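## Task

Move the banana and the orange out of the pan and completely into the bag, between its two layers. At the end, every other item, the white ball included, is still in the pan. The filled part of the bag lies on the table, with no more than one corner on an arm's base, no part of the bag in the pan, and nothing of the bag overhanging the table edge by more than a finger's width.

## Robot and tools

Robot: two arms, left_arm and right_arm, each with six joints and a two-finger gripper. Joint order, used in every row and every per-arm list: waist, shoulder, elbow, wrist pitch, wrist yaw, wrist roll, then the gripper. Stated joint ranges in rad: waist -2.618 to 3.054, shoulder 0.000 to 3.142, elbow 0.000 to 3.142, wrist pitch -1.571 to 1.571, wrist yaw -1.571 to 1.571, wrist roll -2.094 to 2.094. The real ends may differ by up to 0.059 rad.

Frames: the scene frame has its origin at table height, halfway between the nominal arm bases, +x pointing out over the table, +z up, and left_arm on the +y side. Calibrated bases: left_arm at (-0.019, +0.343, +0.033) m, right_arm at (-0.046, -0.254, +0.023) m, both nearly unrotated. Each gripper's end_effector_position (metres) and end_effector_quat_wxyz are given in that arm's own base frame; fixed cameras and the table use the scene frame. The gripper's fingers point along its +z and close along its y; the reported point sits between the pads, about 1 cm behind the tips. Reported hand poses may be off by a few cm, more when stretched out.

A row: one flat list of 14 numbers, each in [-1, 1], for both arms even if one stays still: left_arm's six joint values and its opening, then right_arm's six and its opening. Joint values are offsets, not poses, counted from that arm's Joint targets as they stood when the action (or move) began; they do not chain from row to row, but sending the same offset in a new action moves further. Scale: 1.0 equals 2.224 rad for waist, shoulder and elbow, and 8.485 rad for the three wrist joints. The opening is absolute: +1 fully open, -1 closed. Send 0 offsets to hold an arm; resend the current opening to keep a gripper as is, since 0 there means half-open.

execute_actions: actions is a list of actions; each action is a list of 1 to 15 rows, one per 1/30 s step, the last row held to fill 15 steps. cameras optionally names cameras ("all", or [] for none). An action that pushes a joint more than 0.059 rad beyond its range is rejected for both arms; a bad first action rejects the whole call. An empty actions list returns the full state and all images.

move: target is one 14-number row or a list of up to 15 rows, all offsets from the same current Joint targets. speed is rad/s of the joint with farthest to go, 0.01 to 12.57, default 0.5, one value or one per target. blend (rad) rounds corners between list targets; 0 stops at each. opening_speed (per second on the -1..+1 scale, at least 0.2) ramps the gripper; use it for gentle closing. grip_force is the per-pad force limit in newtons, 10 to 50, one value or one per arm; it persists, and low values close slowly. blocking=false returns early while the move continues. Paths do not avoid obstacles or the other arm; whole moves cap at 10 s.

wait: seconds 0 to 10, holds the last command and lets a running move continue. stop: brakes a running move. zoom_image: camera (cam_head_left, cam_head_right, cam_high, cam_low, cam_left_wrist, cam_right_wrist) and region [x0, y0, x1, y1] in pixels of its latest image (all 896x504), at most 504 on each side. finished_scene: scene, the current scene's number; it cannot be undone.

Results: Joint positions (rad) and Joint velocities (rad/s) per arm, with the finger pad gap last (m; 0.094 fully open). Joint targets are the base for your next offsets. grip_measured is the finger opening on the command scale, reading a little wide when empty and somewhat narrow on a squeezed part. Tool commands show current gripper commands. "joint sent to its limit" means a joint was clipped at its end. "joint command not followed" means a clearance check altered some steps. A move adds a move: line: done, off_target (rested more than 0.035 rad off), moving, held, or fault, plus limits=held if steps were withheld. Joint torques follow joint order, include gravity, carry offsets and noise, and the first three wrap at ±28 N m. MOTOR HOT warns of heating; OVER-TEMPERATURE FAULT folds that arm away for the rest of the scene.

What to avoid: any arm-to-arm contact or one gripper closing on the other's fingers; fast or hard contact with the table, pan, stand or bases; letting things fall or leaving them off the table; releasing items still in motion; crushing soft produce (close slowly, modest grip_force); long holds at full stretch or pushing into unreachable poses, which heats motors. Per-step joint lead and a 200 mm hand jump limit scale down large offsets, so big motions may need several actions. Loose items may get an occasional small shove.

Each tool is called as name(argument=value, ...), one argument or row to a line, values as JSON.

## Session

execute_actions(
  actions=[],
)

Scene clock: 0.00 s.
left_arm: end_effector_position=(+0.3888, +0.0274, +0.0853) grip_measured=+1.000 end_effector_quat_wxyz=(+0.575, -0.073, +0.814, +0.044) | right_arm: end_effector_position=(+0.3941, -0.0220, +0.0992) grip_measured=+1.000 end_effector_quat_wxyz=(+0.573, +0.050, +0.817, -0.038)
Joint positions: left_arm=[0.002 1.556 0.34 0.871 -0.154 -0.07 0.094] | right_arm=[-0.004 1.493 0.384 0.758 0.117 0.037 0.094]
Joint velocities: within noise
Joint torques (N m): no reading
Heat: left arm: 25 °C; right arm: 30 °C.
Joint targets: left_arm=[0.002 1.552 0.344 0.866 -0.154 -0.070] | right_arm=[-0.004 1.484 0.395 0.771 0.117 0.037]
Tool commands: left_gripper/opening=+1.0 right_gripper/opening=+1.0

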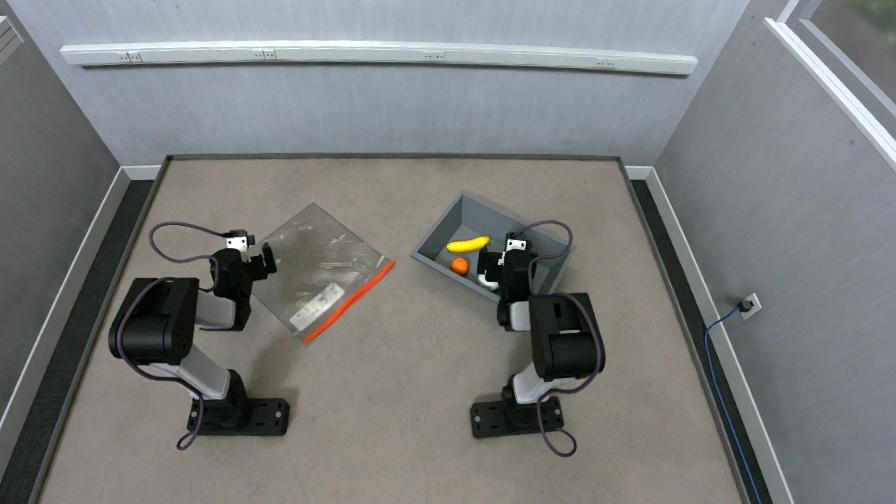

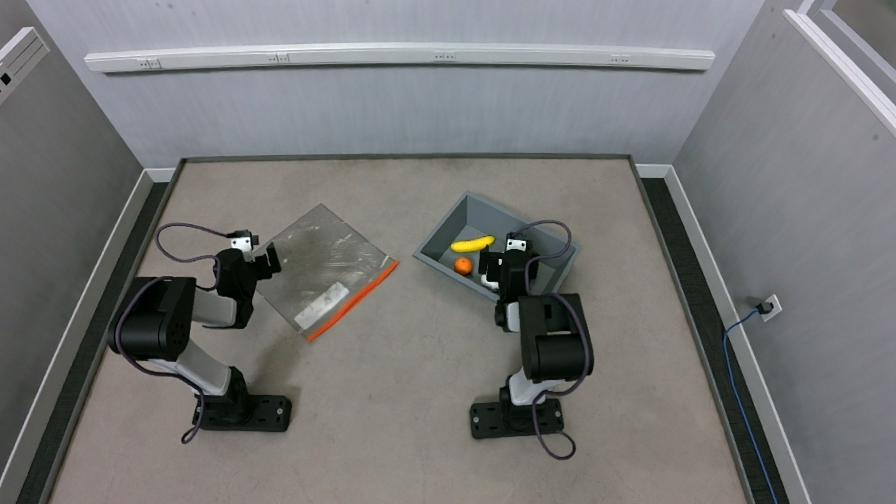

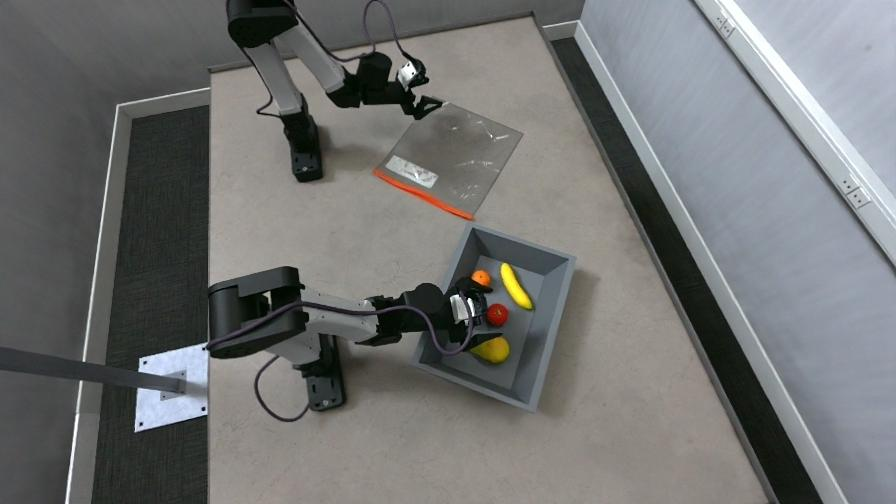

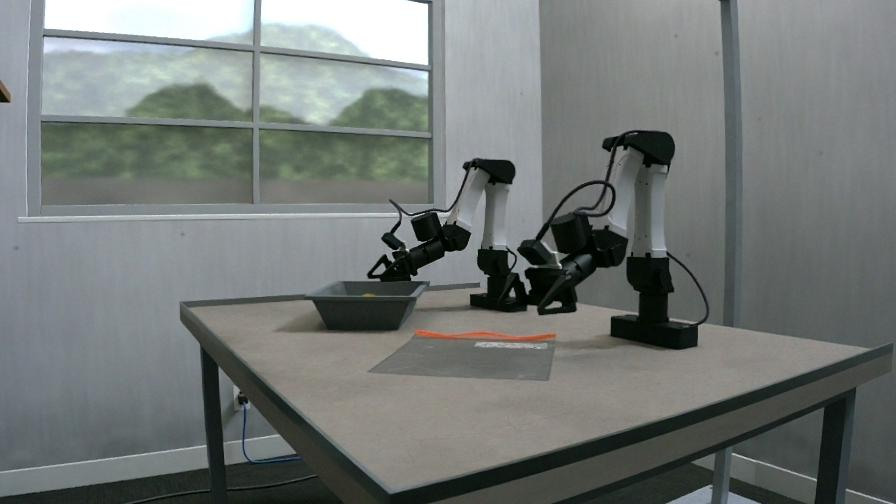

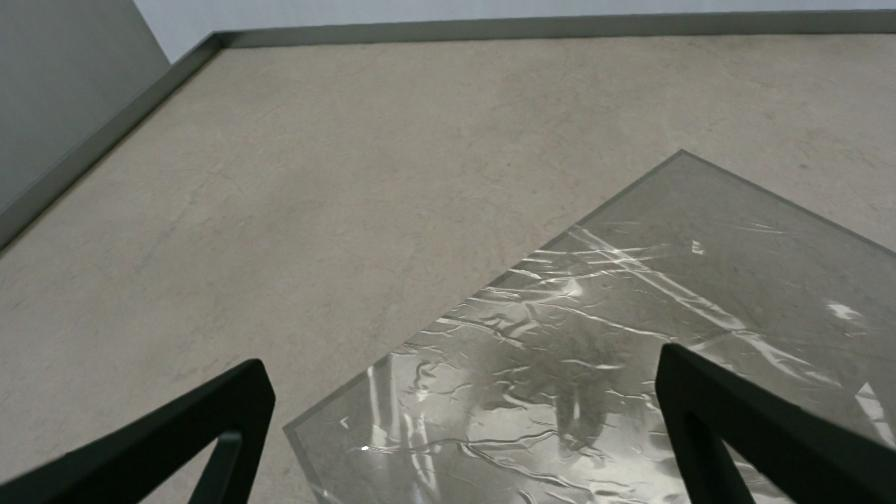

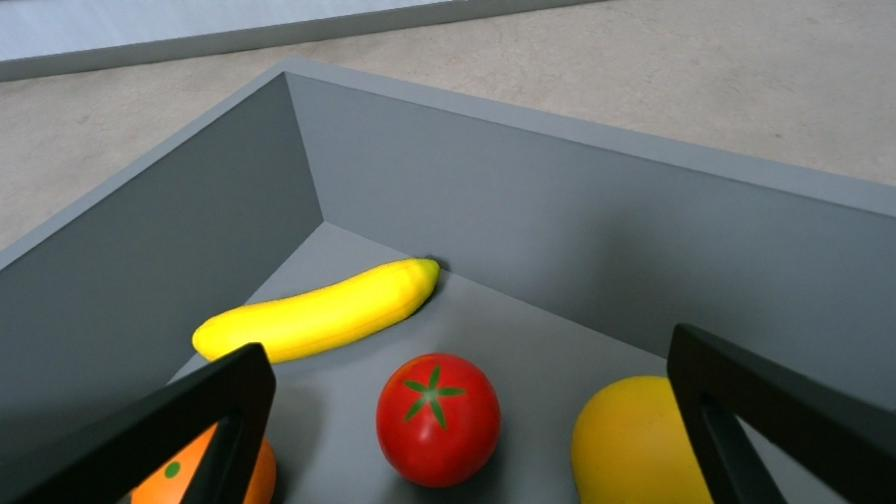

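zoom_image(
  camera="cam_low",
  region=[350, 310, 580, 400],
)

zoom_image(
  camera="cam_head_left",
  region=[240, 190, 420, 360],
)

zoom_image(
  camera="cam_high",
  region=[350, 80, 560, 240],
)

zoom_image(
  camera="cam_head_left",
  region=[400, 180, 590, 320],
)

Scaled by 2.191 from the camera's 896x504 image, which has a finer 1280x720 frame.

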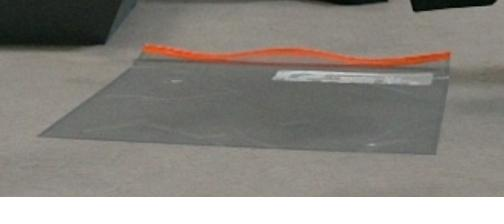

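Scaled by 2.800 from the camera's 896x504 image, which has a finer 1280x720 frame.

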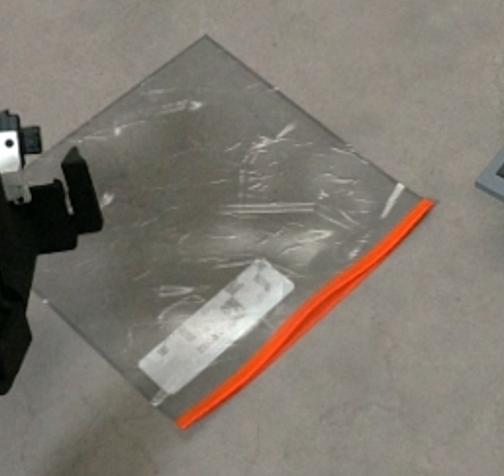

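Scaled by 2.400 from the camera's 896x504 image, which has a finer 1280x720 frame.

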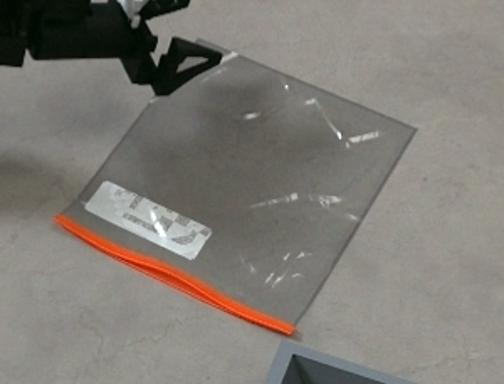

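Scaled by 2.653 from the camera's 896x504 image, which has a finer 1280x720 frame.

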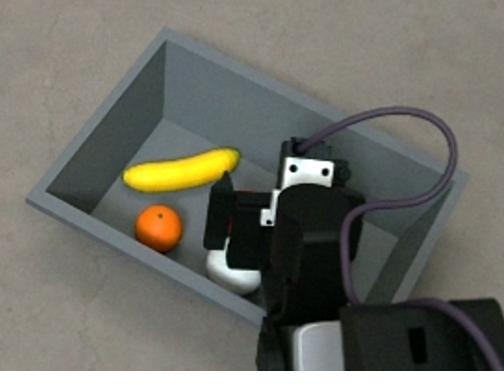

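move(
  target=[
    [-0.05,0.01,0.18,-0.06,0,0,1,0.02,0.03,0.2,-0.04,0,0.02,1],
    [-0.2882,0.04,0.4571,-0.2399,0.0181,0.023,1,0.094,0.2224,0.6437,-0.2497,-0.0138,0.0958,1],
  ],
  speed=1.0,
  blend=[0.15,0],
  cameras=["all"],
)

Scene clock: 7.87 s.
left_arm: end_effector_position=(+0.2576, -0.1868, +0.1201) grip_measured=+1.000 end_effector_quat_wxyz=(+0.065, +0.365, +0.929, -0.009) | right_arm: end_effector_position=(+0.3814, +0.0757, +0.1283) grip_measured=+1.000 end_effector_quat_wxyz=(+0.030, +0.316, +0.948, +0.012)
Joint positions: left_arm=[-0.636 1.624 1.34 -1.156 -0.016 0.114 0.094] | right_arm=[0.2 1.966 1.799 -1.341 0.008 0.842 0.094]
Joint torques (N m): left_arm=[-0.03 -5.52 9.37 0.55 0.15 0.07] | right_arm=[0.53 -8.28 8.76 0.34 -0.07 0.17]
Heat: left arm: 27 °C; right arm: 31 °C.
Joint targets: left_arm=[-0.639 1.642 1.361 -1.169 -0.001 0.126] | right_arm=[0.205 1.979 1.826 -1.347 0.000 0.850]
move: done

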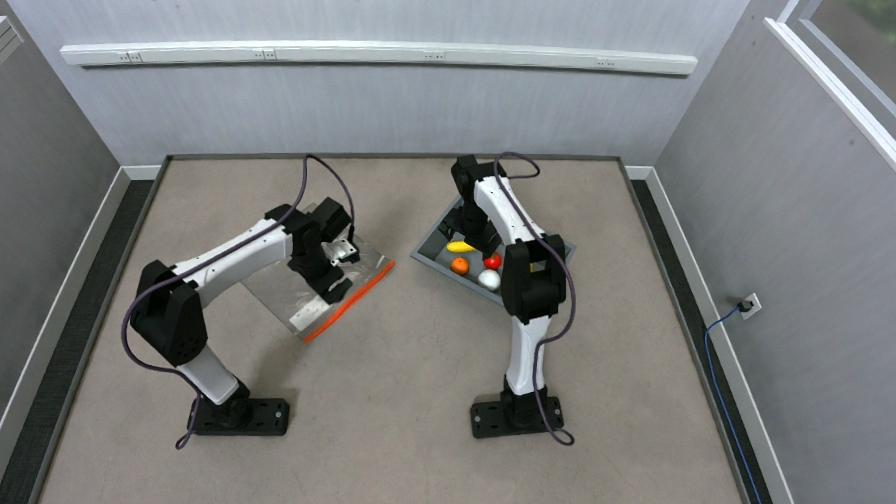

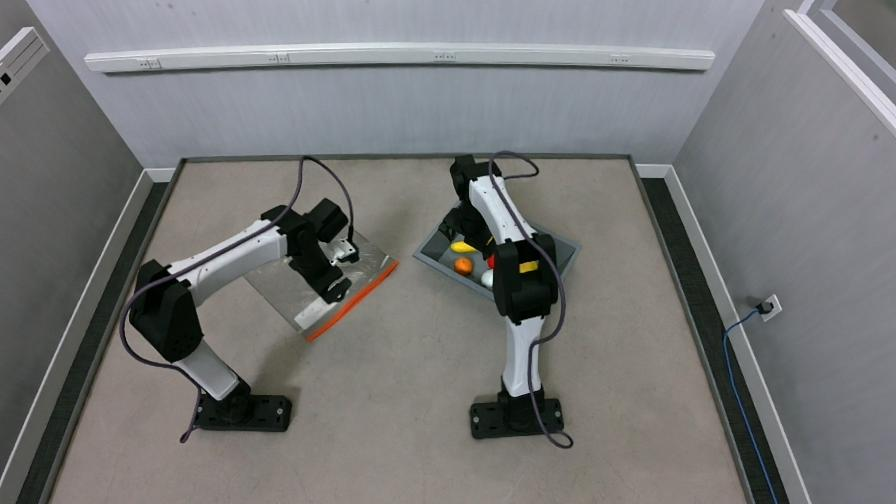

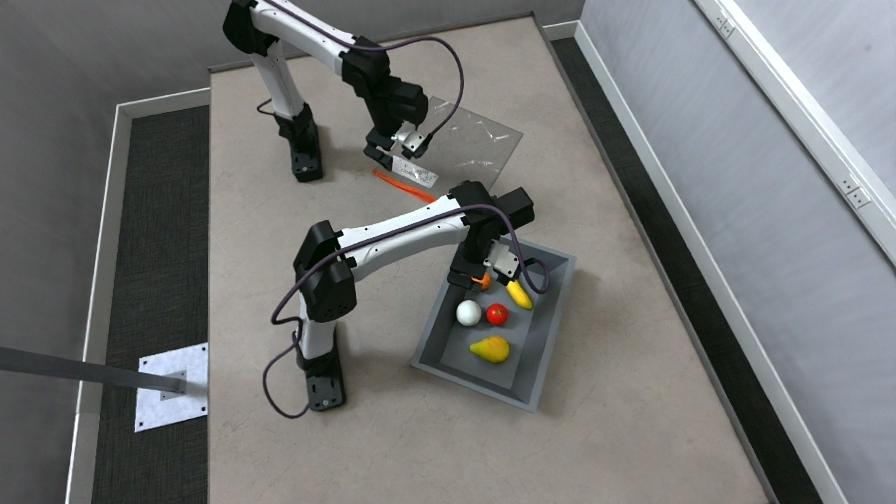

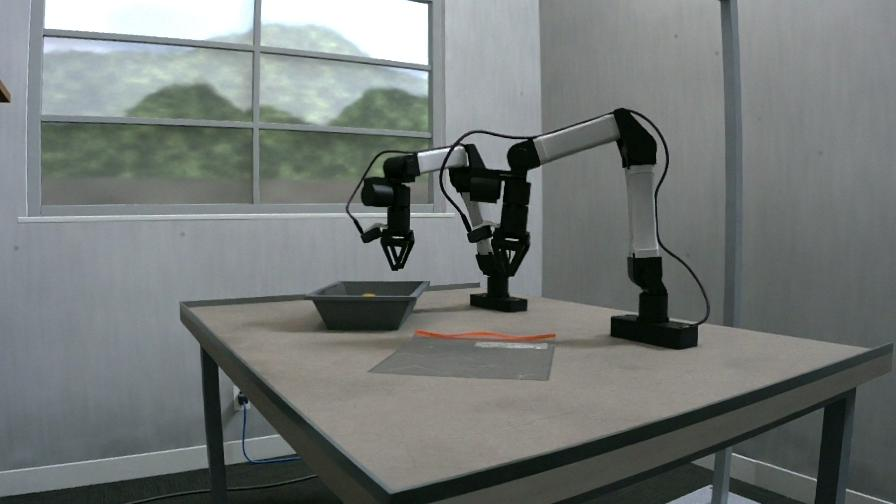

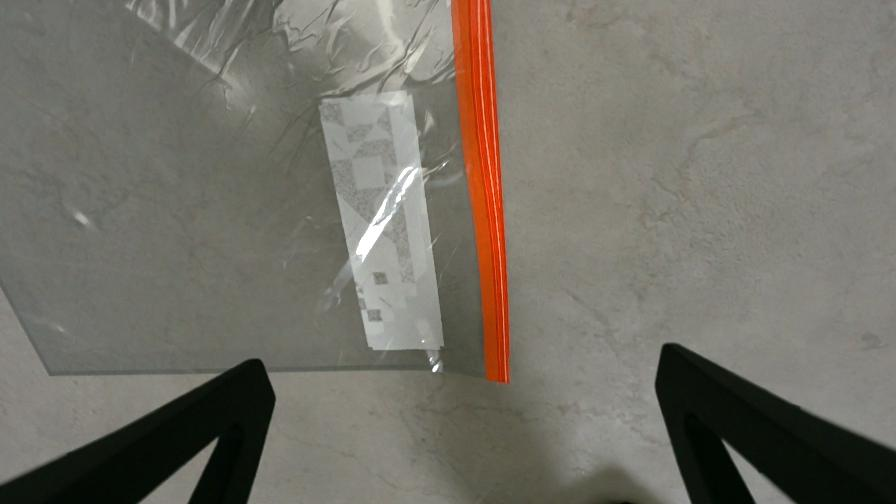

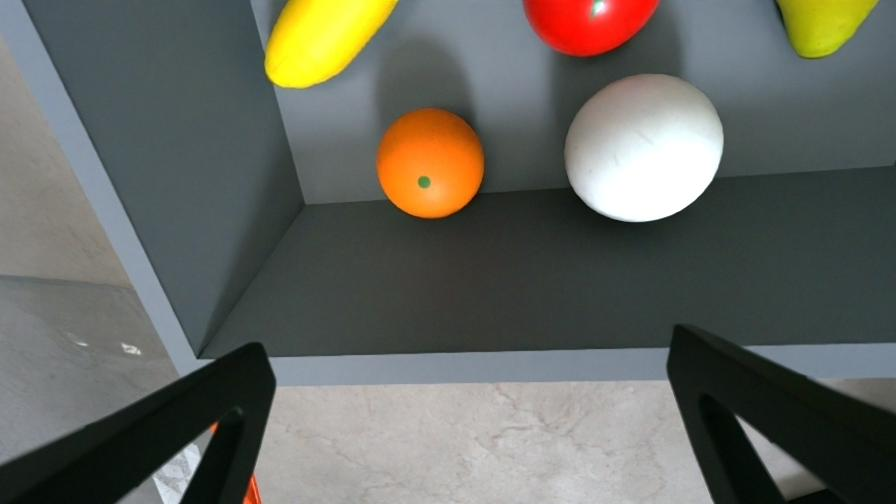

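zoom_image(
  camera="cam_left_wrist",
  region=[380, 0, 580, 250],
)

zoom_image(
  camera="cam_left_wrist",
  region=[400, 200, 580, 400],
)

zoom_image(
  camera="cam_low",
  region=[395, 320, 575, 360],
)

Scaled by 2.016 from the camera's 896x504 image, which has a finer 1280x720 frame.

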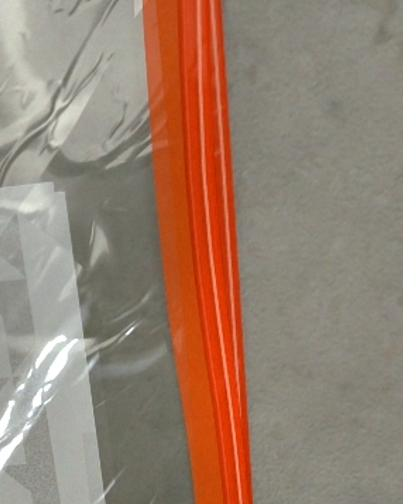

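Scaled by 2.520 from the camera's 896x504 image, which has a finer 1280x720 frame.

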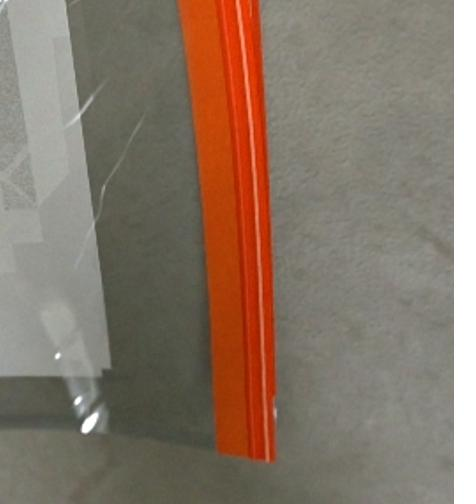

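Scaled by 2.800 from the camera's 896x504 image, which has a finer 1280x720 frame.

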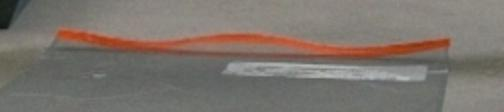

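move(
  target=[
    [-0.0166,0.0403,-0.0982,0.0304,0.0001,-0.0172,0.3,0.0047,0.0331,-0.0055,0.0101,0,0.0009,0.5],
    [-0.0166,0.0403,-0.0982,0.0304,0.0001,-0.0172,0.3,0.0047,0.0608,-0.1304,0.0501,0,0.0009,0.5],
  ],
  speed=[0.5,0.25],
  cameras=["cam_left_wrist","cam_right_wrist"],
)

Scene clock: 14.10 s.
left_arm: end_effector_position=(+0.2503, -0.1946, +0.0448) grip_measured=+0.302 end_effector_quat_wxyz=(+0.039, +0.324, +0.945, -0.005) | right_arm: end_effector_position=(+0.4023, +0.0835, +0.0130) grip_measured=+0.501 end_effector_quat_wxyz=(+0.033, +0.315, +0.948, +0.015)
Joint positions: left_arm=[-0.67 1.722 1.149 -0.921 -0.016 -0.009 0.061] | right_arm=[0.208 2.104 1.538 -0.934 0.008 0.85 0.071]
Joint torques (N m): left_arm=[-0.28 -6.65 6.22 0.7 0.15 -0.15] | right_arm=[0.7 -9.37 5.75 0.49 -0.06 0.12]
Heat: left arm: 27 °C; right arm: 32 °C.
Joint targets: left_arm=[-0.676 1.731 1.143 -0.911 0.000 -0.020] | right_arm=[0.215 2.114 1.536 -0.922 0.000 0.857]
move: done
Images, in order (width x height): cam_left_wrist 896x504, cam_right_wrist 896x504.

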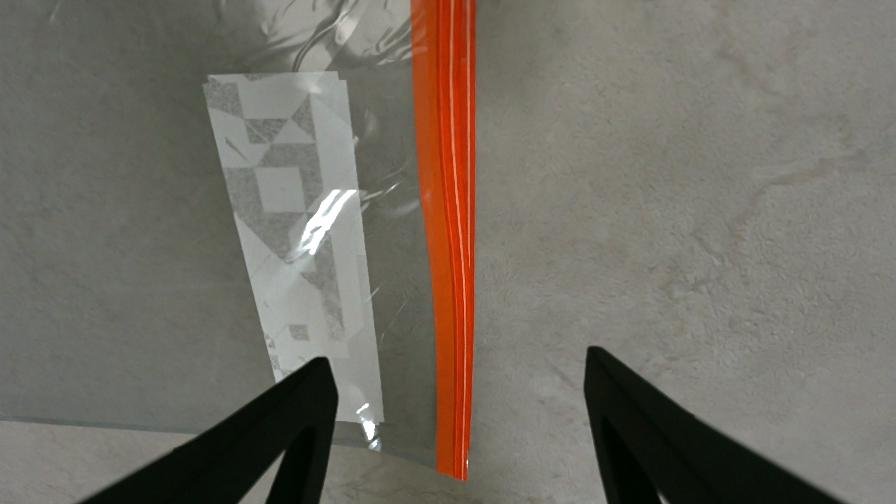

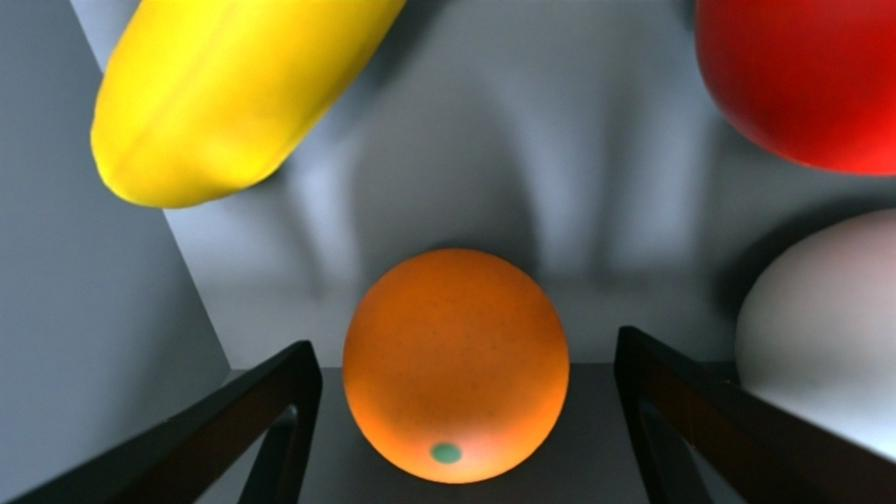

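move(
  target=[0,0.0296,-0.0369,0.0173,0,0,0.3,0,0,0,0,0,0,-0.1],
  speed=0.2,
  opening_speed=0.6,
  grip_force=[50,25],
  cameras=["cam_left_wrist","cam_right_wrist"],
)

Scene clock: 16.90 s.
left_arm: end_effector_position=(+0.2530, -0.1967, +0.0094) grip_measured=+0.302 end_effector_quat_wxyz=(+0.042, +0.324, +0.945, -0.006) | right_arm: end_effector_position=(+0.4024, +0.0835, +0.0130) grip_measured=-0.091 end_effector_quat_wxyz=(+0.033, +0.315, +0.948, +0.015)
Joint positions: left_arm=[-0.67 1.783 1.069 -0.775 -0.016 -0.009 0.061] | right_arm=[0.208 2.104 1.538 -0.934 0.008 0.85 0.043]
Joint torques (N m): left_arm=[-0.28 -6.54 5.63 0.7 0.14 -0.15] | right_arm=[0.7 -9.42 5.75 0.52 -0.06 0.13]
Heat: left arm: 27 °C; right arm: 33 °C.
Joint targets: left_arm=[-0.676 1.797 1.061 -0.764 0.000 -0.021] | right_arm=[0.215 2.114 1.536 -0.922 0.000 0.857]
grip_force (N): 50, 25
move: done
Images, in order (width x height): cam_left_wrist 896x504, cam_right_wrist 896x504.

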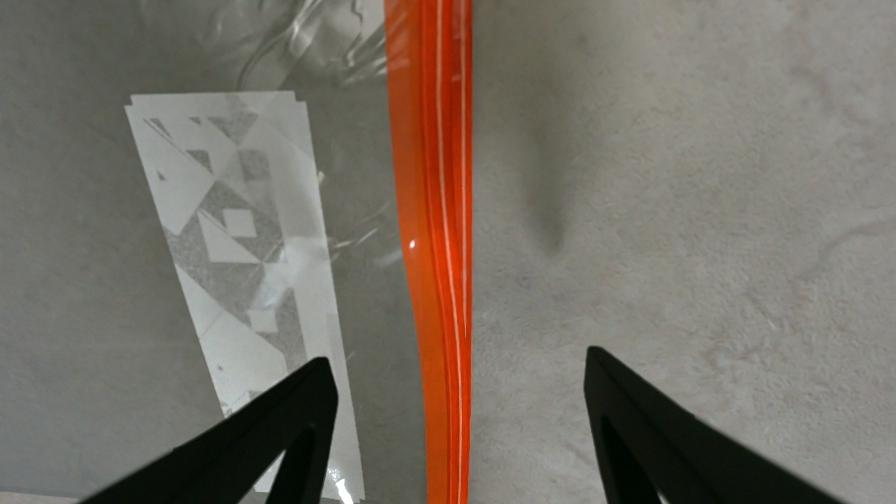

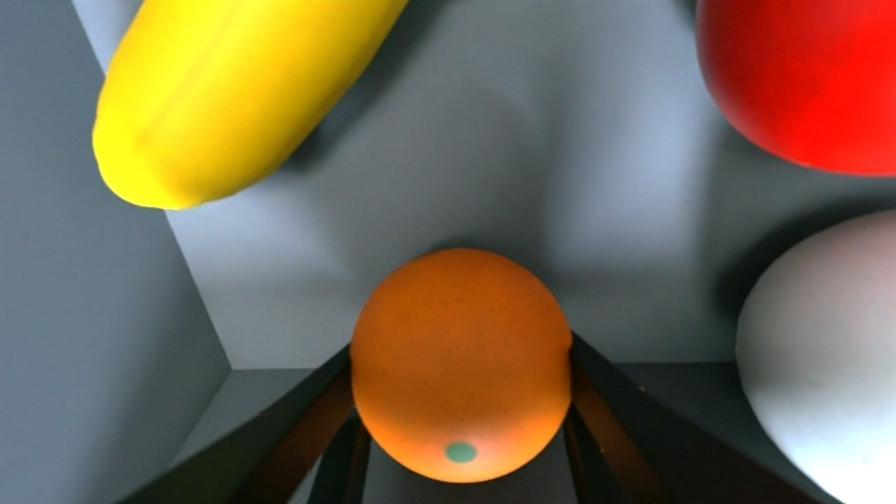

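move(
  target=[
    [0,0.0238,-0.0275,0.0134,0,0,0.3,0,0,0,0,0,0,-0.2],
    [0,0.0238,-0.0275,0.0134,0,0,0.3,0,-0.0276,0.1249,-0.04,0,0,-0.2],
  ],
  speed=[0.1,0.3],
  cameras=["cam_left_wrist","cam_right_wrist","cam_low"],
)

zoom_image(
  camera="cam_low",
  region=[395, 260, 575, 370],
)

Scene clock: 20.60 s.
left_arm: end_effector_position=(+0.2513, -0.1958, -0.0174) grip_measured=+0.302 end_effector_quat_wxyz=(+0.039, +0.324, +0.945, -0.006) | right_arm: end_effector_position=(+0.3978, +0.0826, +0.0753) grip_measured=-0.105 end_effector_quat_wxyz=(+0.004, +0.315, +0.949, -0.002)
Joint positions: left_arm=[-0.67 1.833 1.011 -0.67 -0.014 -0.009 0.061] | right_arm=[0.208 2.101 1.789 -1.254 0.007 0.85 0.042]
Joint torques (N m): left_arm=[-0.28 -6.39 5.03 0.81 0.14 -0.14] | right_arm=[0.69 -14.65 8.42 0.16 -0.05 0.13]
Heat: left arm: 27 °C; right arm: 34 °C.
Joint targets: left_arm=[-0.676 1.850 0.999 -0.651 0.000 -0.020] | right_arm=[0.215 2.053 1.814 -1.261 0.000 0.857]
grip_force (N): 50, 25
move: off_target (right_arm); right_arm: the shoulder is farthest, 0.048 rad from its target
Images, in order (width x height): cam_low 896x504, cam_left_wrist 896x504, cam_right_wrist 896x504.

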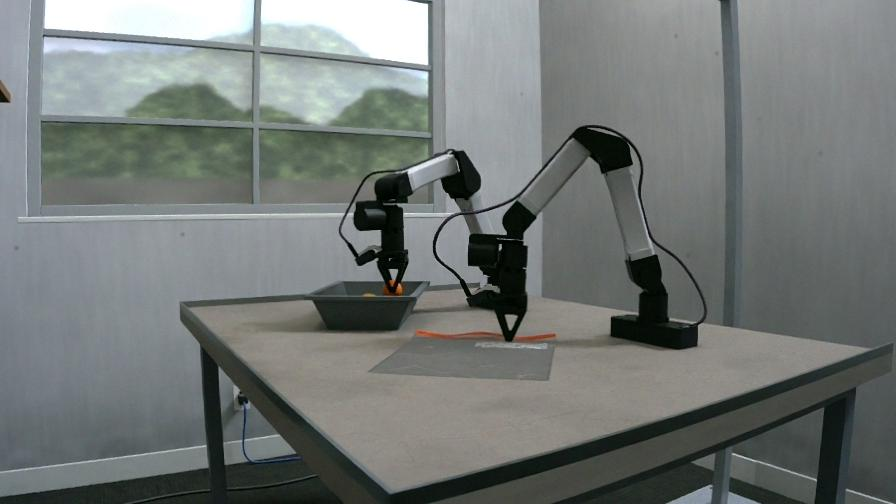

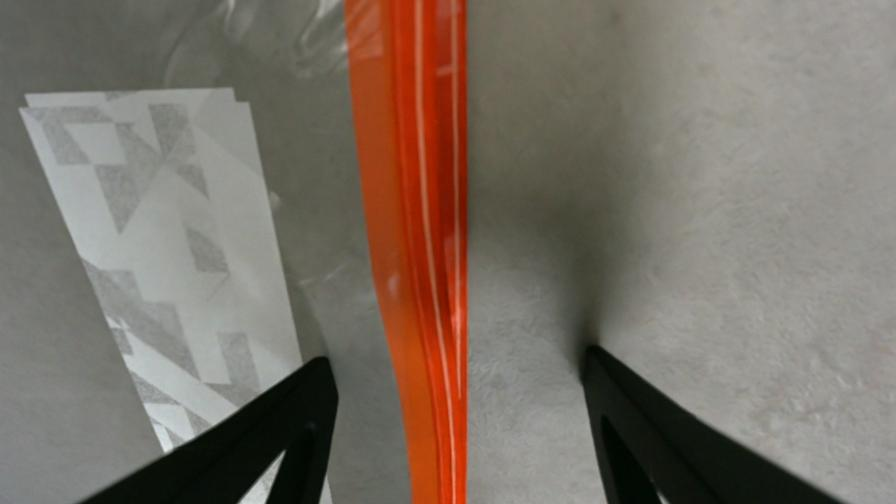

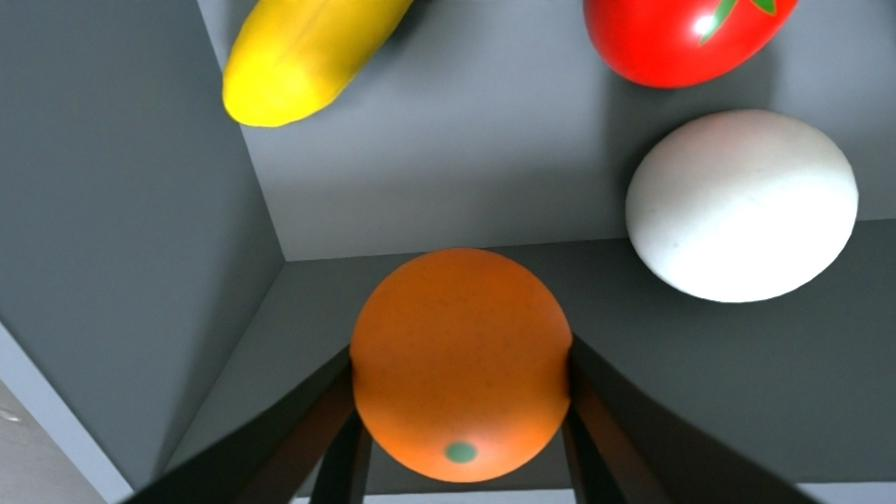

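Scaled by 2.800 from the camera's 896x504 image, which has a finer 1280x720 frame.

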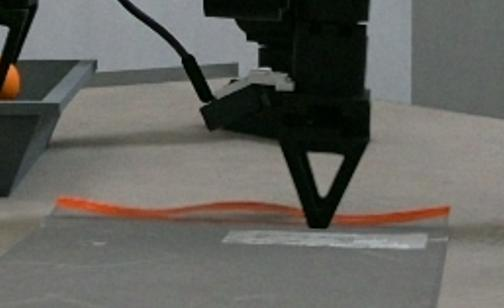

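move(
  target=[
    [0,-0.0238,0.0279,-0.0133,0,0,0.3,0,0,0,0,0,0,-0.2],
    [0.0063,0.0406,0.0995,-0.0152,0,0.0017,0.3,0,0,0,0,0,0,-0.2],
    [0.0063,0.0578,0.0835,-0.0065,0,0.0017,0.3,0,0,0,0,0,0,-0.2],
  ],
  speed=0.2,
  blend=[0.02,0.02,0],
  cameras=["cam_left_wrist","cam_low"],
)

zoom_image(
  camera="cam_low",
  region=[395, 260, 575, 370],
)

Scene clock: 23.97 s.
left_arm: end_effector_position=(+0.2841, -0.2219, -0.0163) grip_measured=+0.302 end_effector_quat_wxyz=(+0.044, +0.323, +0.945, -0.008) | right_arm: end_effector_position=(+0.3977, +0.0826, +0.0753) grip_measured=-0.105 end_effector_quat_wxyz=(+0.004, +0.315, +0.949, -0.002)
Joint positions: left_arm=[-0.67 1.962 1.195 -0.716 -0.014 -0.01 0.061] | right_arm=[0.208 2.101 1.789 -1.255 0.007 0.85 0.042]
Joint torques (N m): left_arm=[0.81 -7.76 5.31 0.72 0.14 -0.01] | right_arm=[0.7 -14.67 8.44 0.2 -0.05 0.13]
Heat: left arm: 27 °C; right arm: 36 °C.
Joint targets: left_arm=[-0.662 1.978 1.185 -0.706 0.000 -0.006] | right_arm=[0.215 2.053 1.814 -1.261 0.000 0.857]
grip_force (N): 50, 25
move: off_target (right_arm); right_arm: the shoulder is farthest, 0.048 rad from its target
Images, in order (width x height): cam_low 896x504, cam_left_wrist 896x504.

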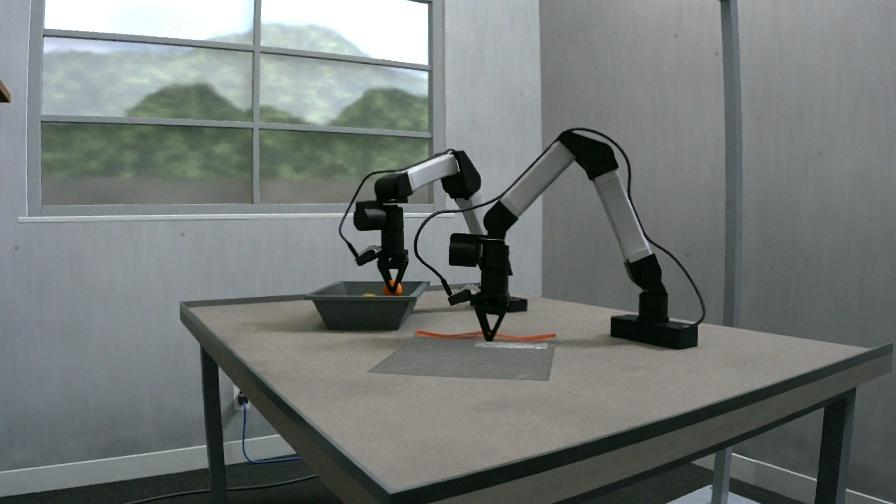

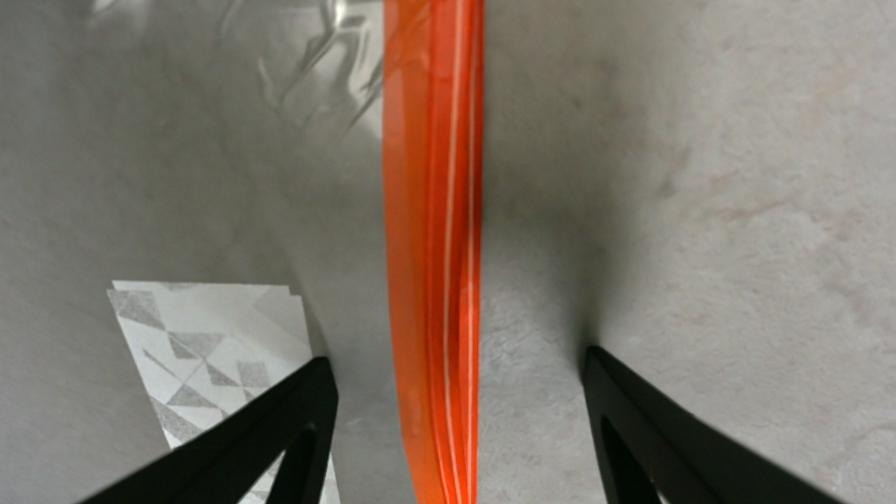

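Scaled by 2.800 from the camera's 896x504 image, which has a finer 1280x720 frame.

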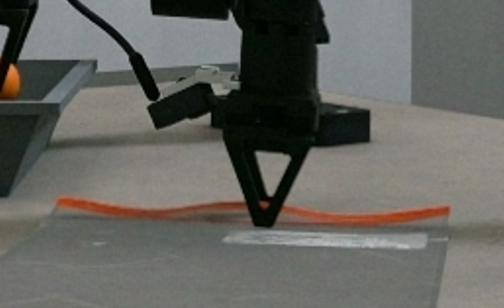

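move(
  target=[0,0,0,0,0,0,-1,0,0,0,0,0,0,-0.2],
  opening_speed=0.6,
  cameras=["cam_left_wrist"],
)

zoom_image(
  camera="cam_left_wrist",
  region=[340, 150, 580, 400],
)

Scene clock: 26.57 s.
left_arm: end_effector_position=(+0.2849, -0.2214, -0.0162) grip_measured=-0.985 end_effector_quat_wxyz=(+0.044, +0.322, +0.946, -0.008) | right_arm: end_effector_position=(+0.3977, +0.0826, +0.0753) grip_measured=-0.105 end_effector_quat_wxyz=(+0.004, +0.315, +0.949, -0.002)
Joint positions: left_arm=[-0.667 1.962 1.195 -0.715 -0.014 -0.01 0.001] | right_arm=[0.208 2.101 1.789 -1.255 0.007 0.85 0.042]
Joint torques (N m): left_arm=[0.55 -7.77 5.31 0.71 0.12 -0.01] | right_arm=[0.69 -14.67 8.43 0.21 -0.05 0.13]
Heat: left arm: 28 °C; right arm: 38 °C.
Joint targets: left_arm=[-0.663 1.978 1.185 -0.706 0.000 -0.006] | right_arm=[0.215 2.053 1.814 -1.261 0.000 0.857]
grip_force (N): 50, 25
move: off_target (right_arm); right_arm: the shoulder is farthest, 0.048 rad from its target
Images, in order (width x height): cam_left_wrist 896x504.

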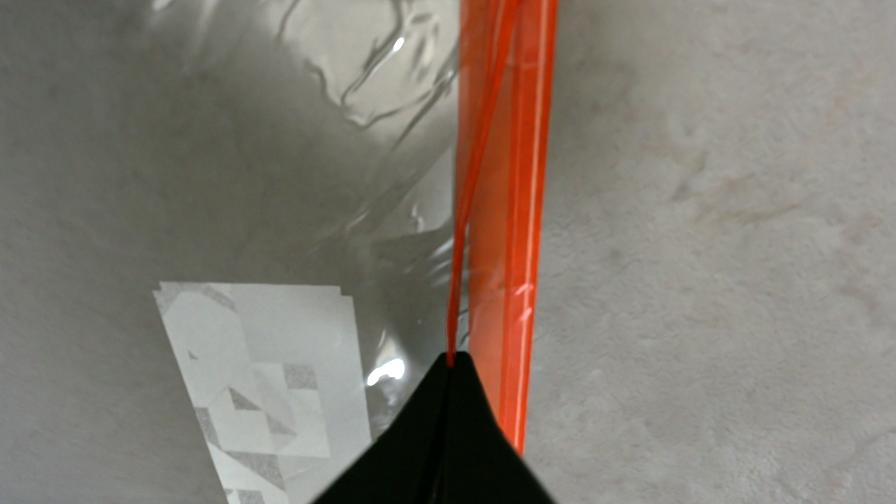

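Scaled by 2.016 from the camera's 896x504 image, which has a finer 1280x720 frame.

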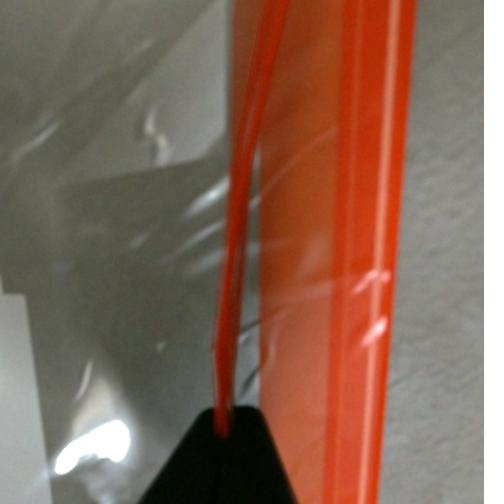

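move(
  target=[0.02,-0.0522,0.1276,-0.0472,0,0.0051,-1,0,-0.0541,0.0126,-0.0175,0,0,-0.2],
  speed=0.2,
  cameras=["all"],
)

zoom_image(
  camera="cam_low",
  region=[355, 230, 595, 390],
)

zoom_image(
  camera="cam_high",
  region=[340, 60, 560, 240],
)

zoom_image(
  camera="cam_head_right",
  region=[230, 190, 430, 360],
)

Scene clock: 30.30 s.
left_arm: end_effector_position=(+0.2929, -0.2080, +0.0662) grip_measured=-0.985 end_effector_quat_wxyz=(+0.020, +0.319, +0.947, +0.001) | right_arm: end_effector_position=(+0.3697, +0.0767, +0.1279) grip_measured=-0.105 end_effector_quat_wxyz=(+0.005, +0.315, +0.949, -0.002)
Joint positions: left_arm=[-0.624 1.89 1.45 -1.094 -0.014 0.026 0.001] | right_arm=[0.208 1.978 1.817 -1.403 0.007 0.85 0.042]
Joint torques (N m): left_arm=[0.7 -11.1 8.87 0.35 0.13 0.05] | right_arm=[0.7 -13.45 8.51 0.22 -0.06 0.13]
Heat: left arm: 28 °C; right arm: 40 °C.
Joint targets: left_arm=[-0.618 1.863 1.469 -1.106 0.000 0.037] | right_arm=[0.215 1.933 1.842 -1.410 0.000 0.857]
grip_force (N): 50, 25
move: off_target (right_arm); right_arm: the shoulder is farthest, 0.045 rad from its target

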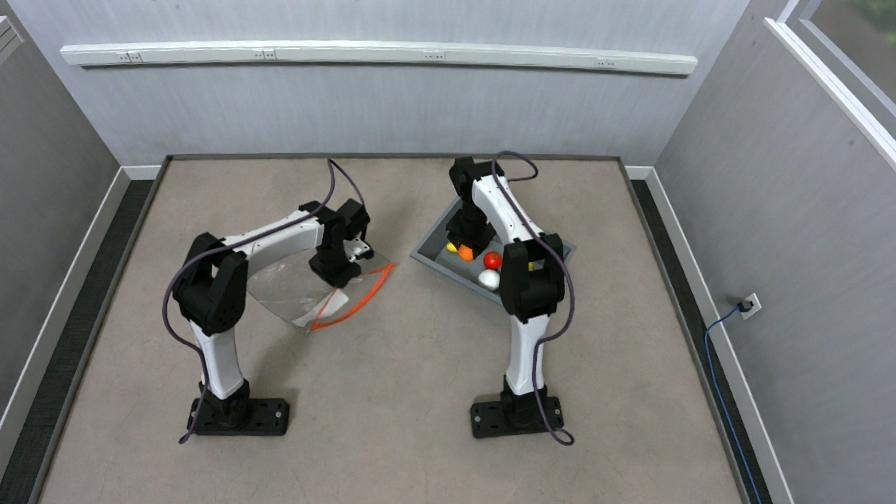

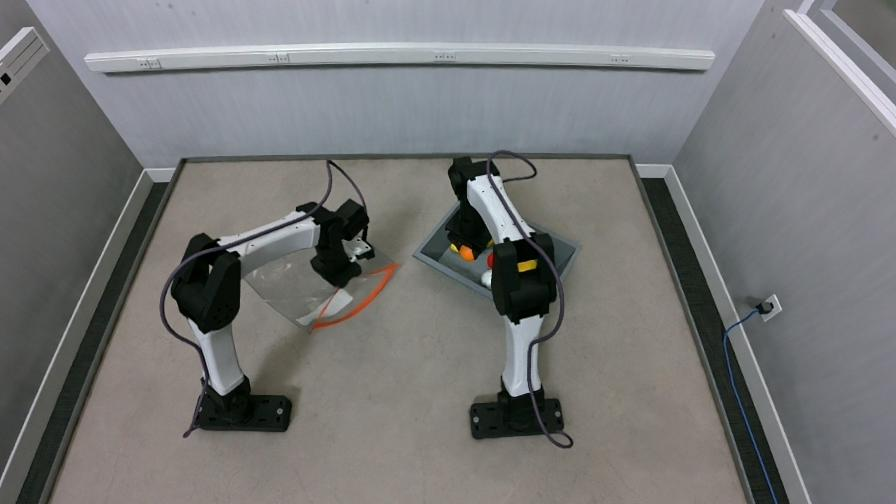

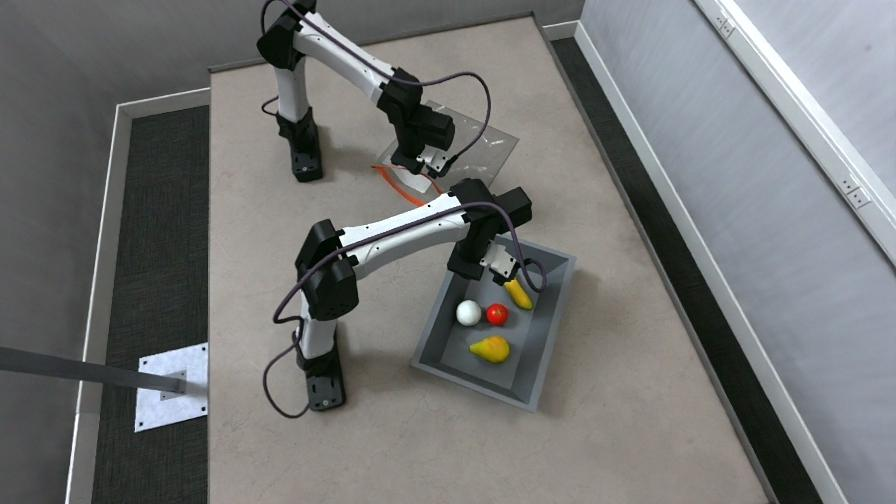

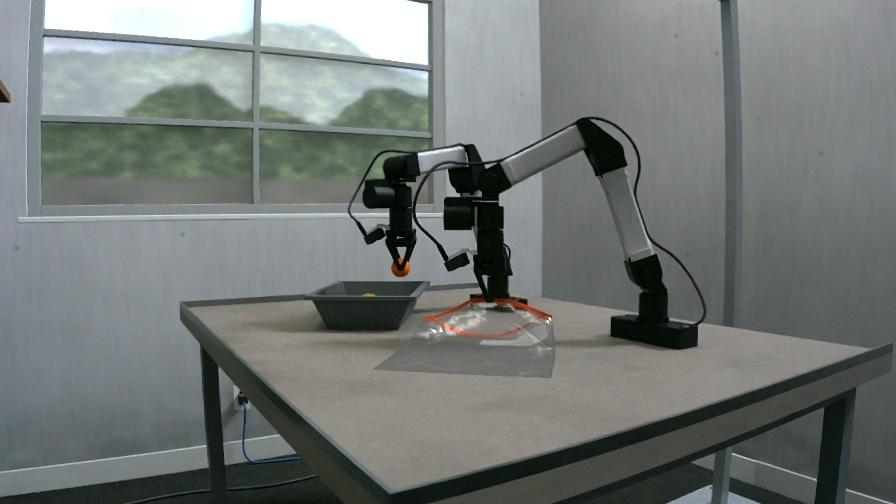

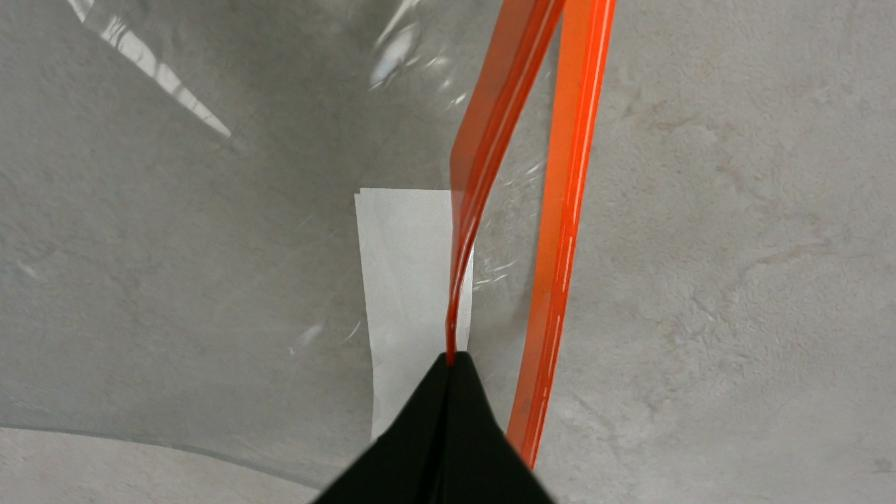

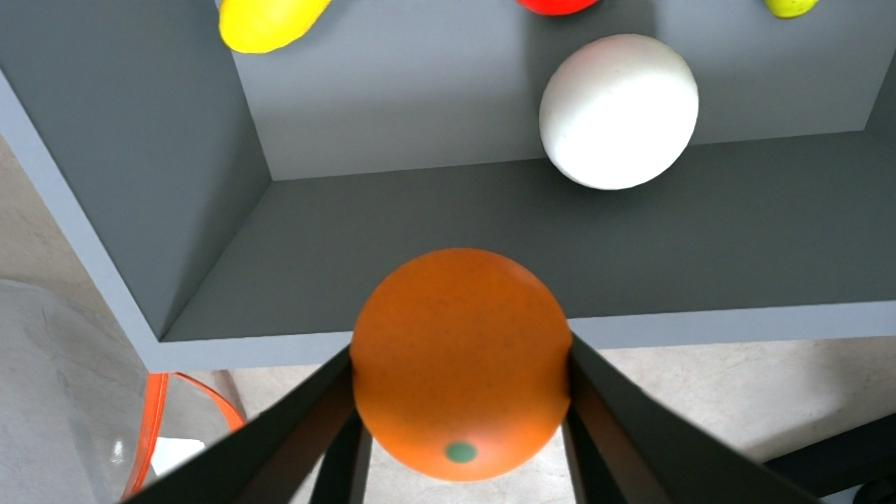

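Scaled by 2.100 from the camera's 896x504 image, which has a finer 1280x720 frame.

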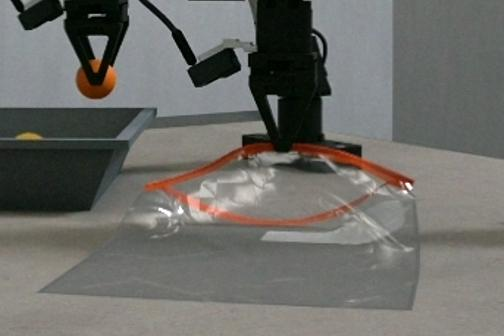

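Scaled by 2.291 from the camera's 896x504 image, which has a finer 1280x720 frame.

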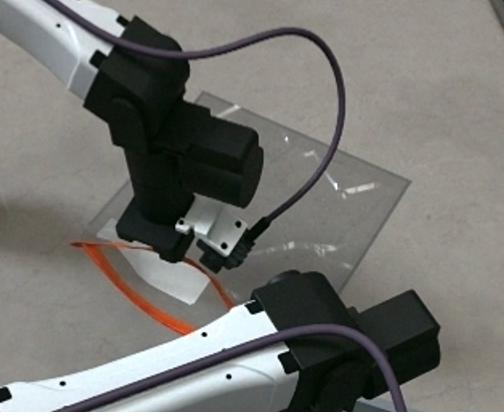

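Scaled by 2.520 from the camera's 896x504 image, which has a finer 1280x720 frame.

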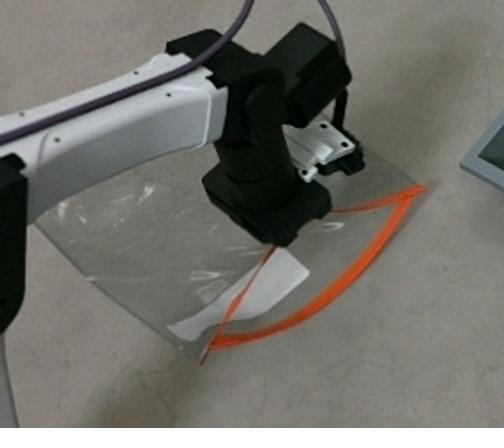

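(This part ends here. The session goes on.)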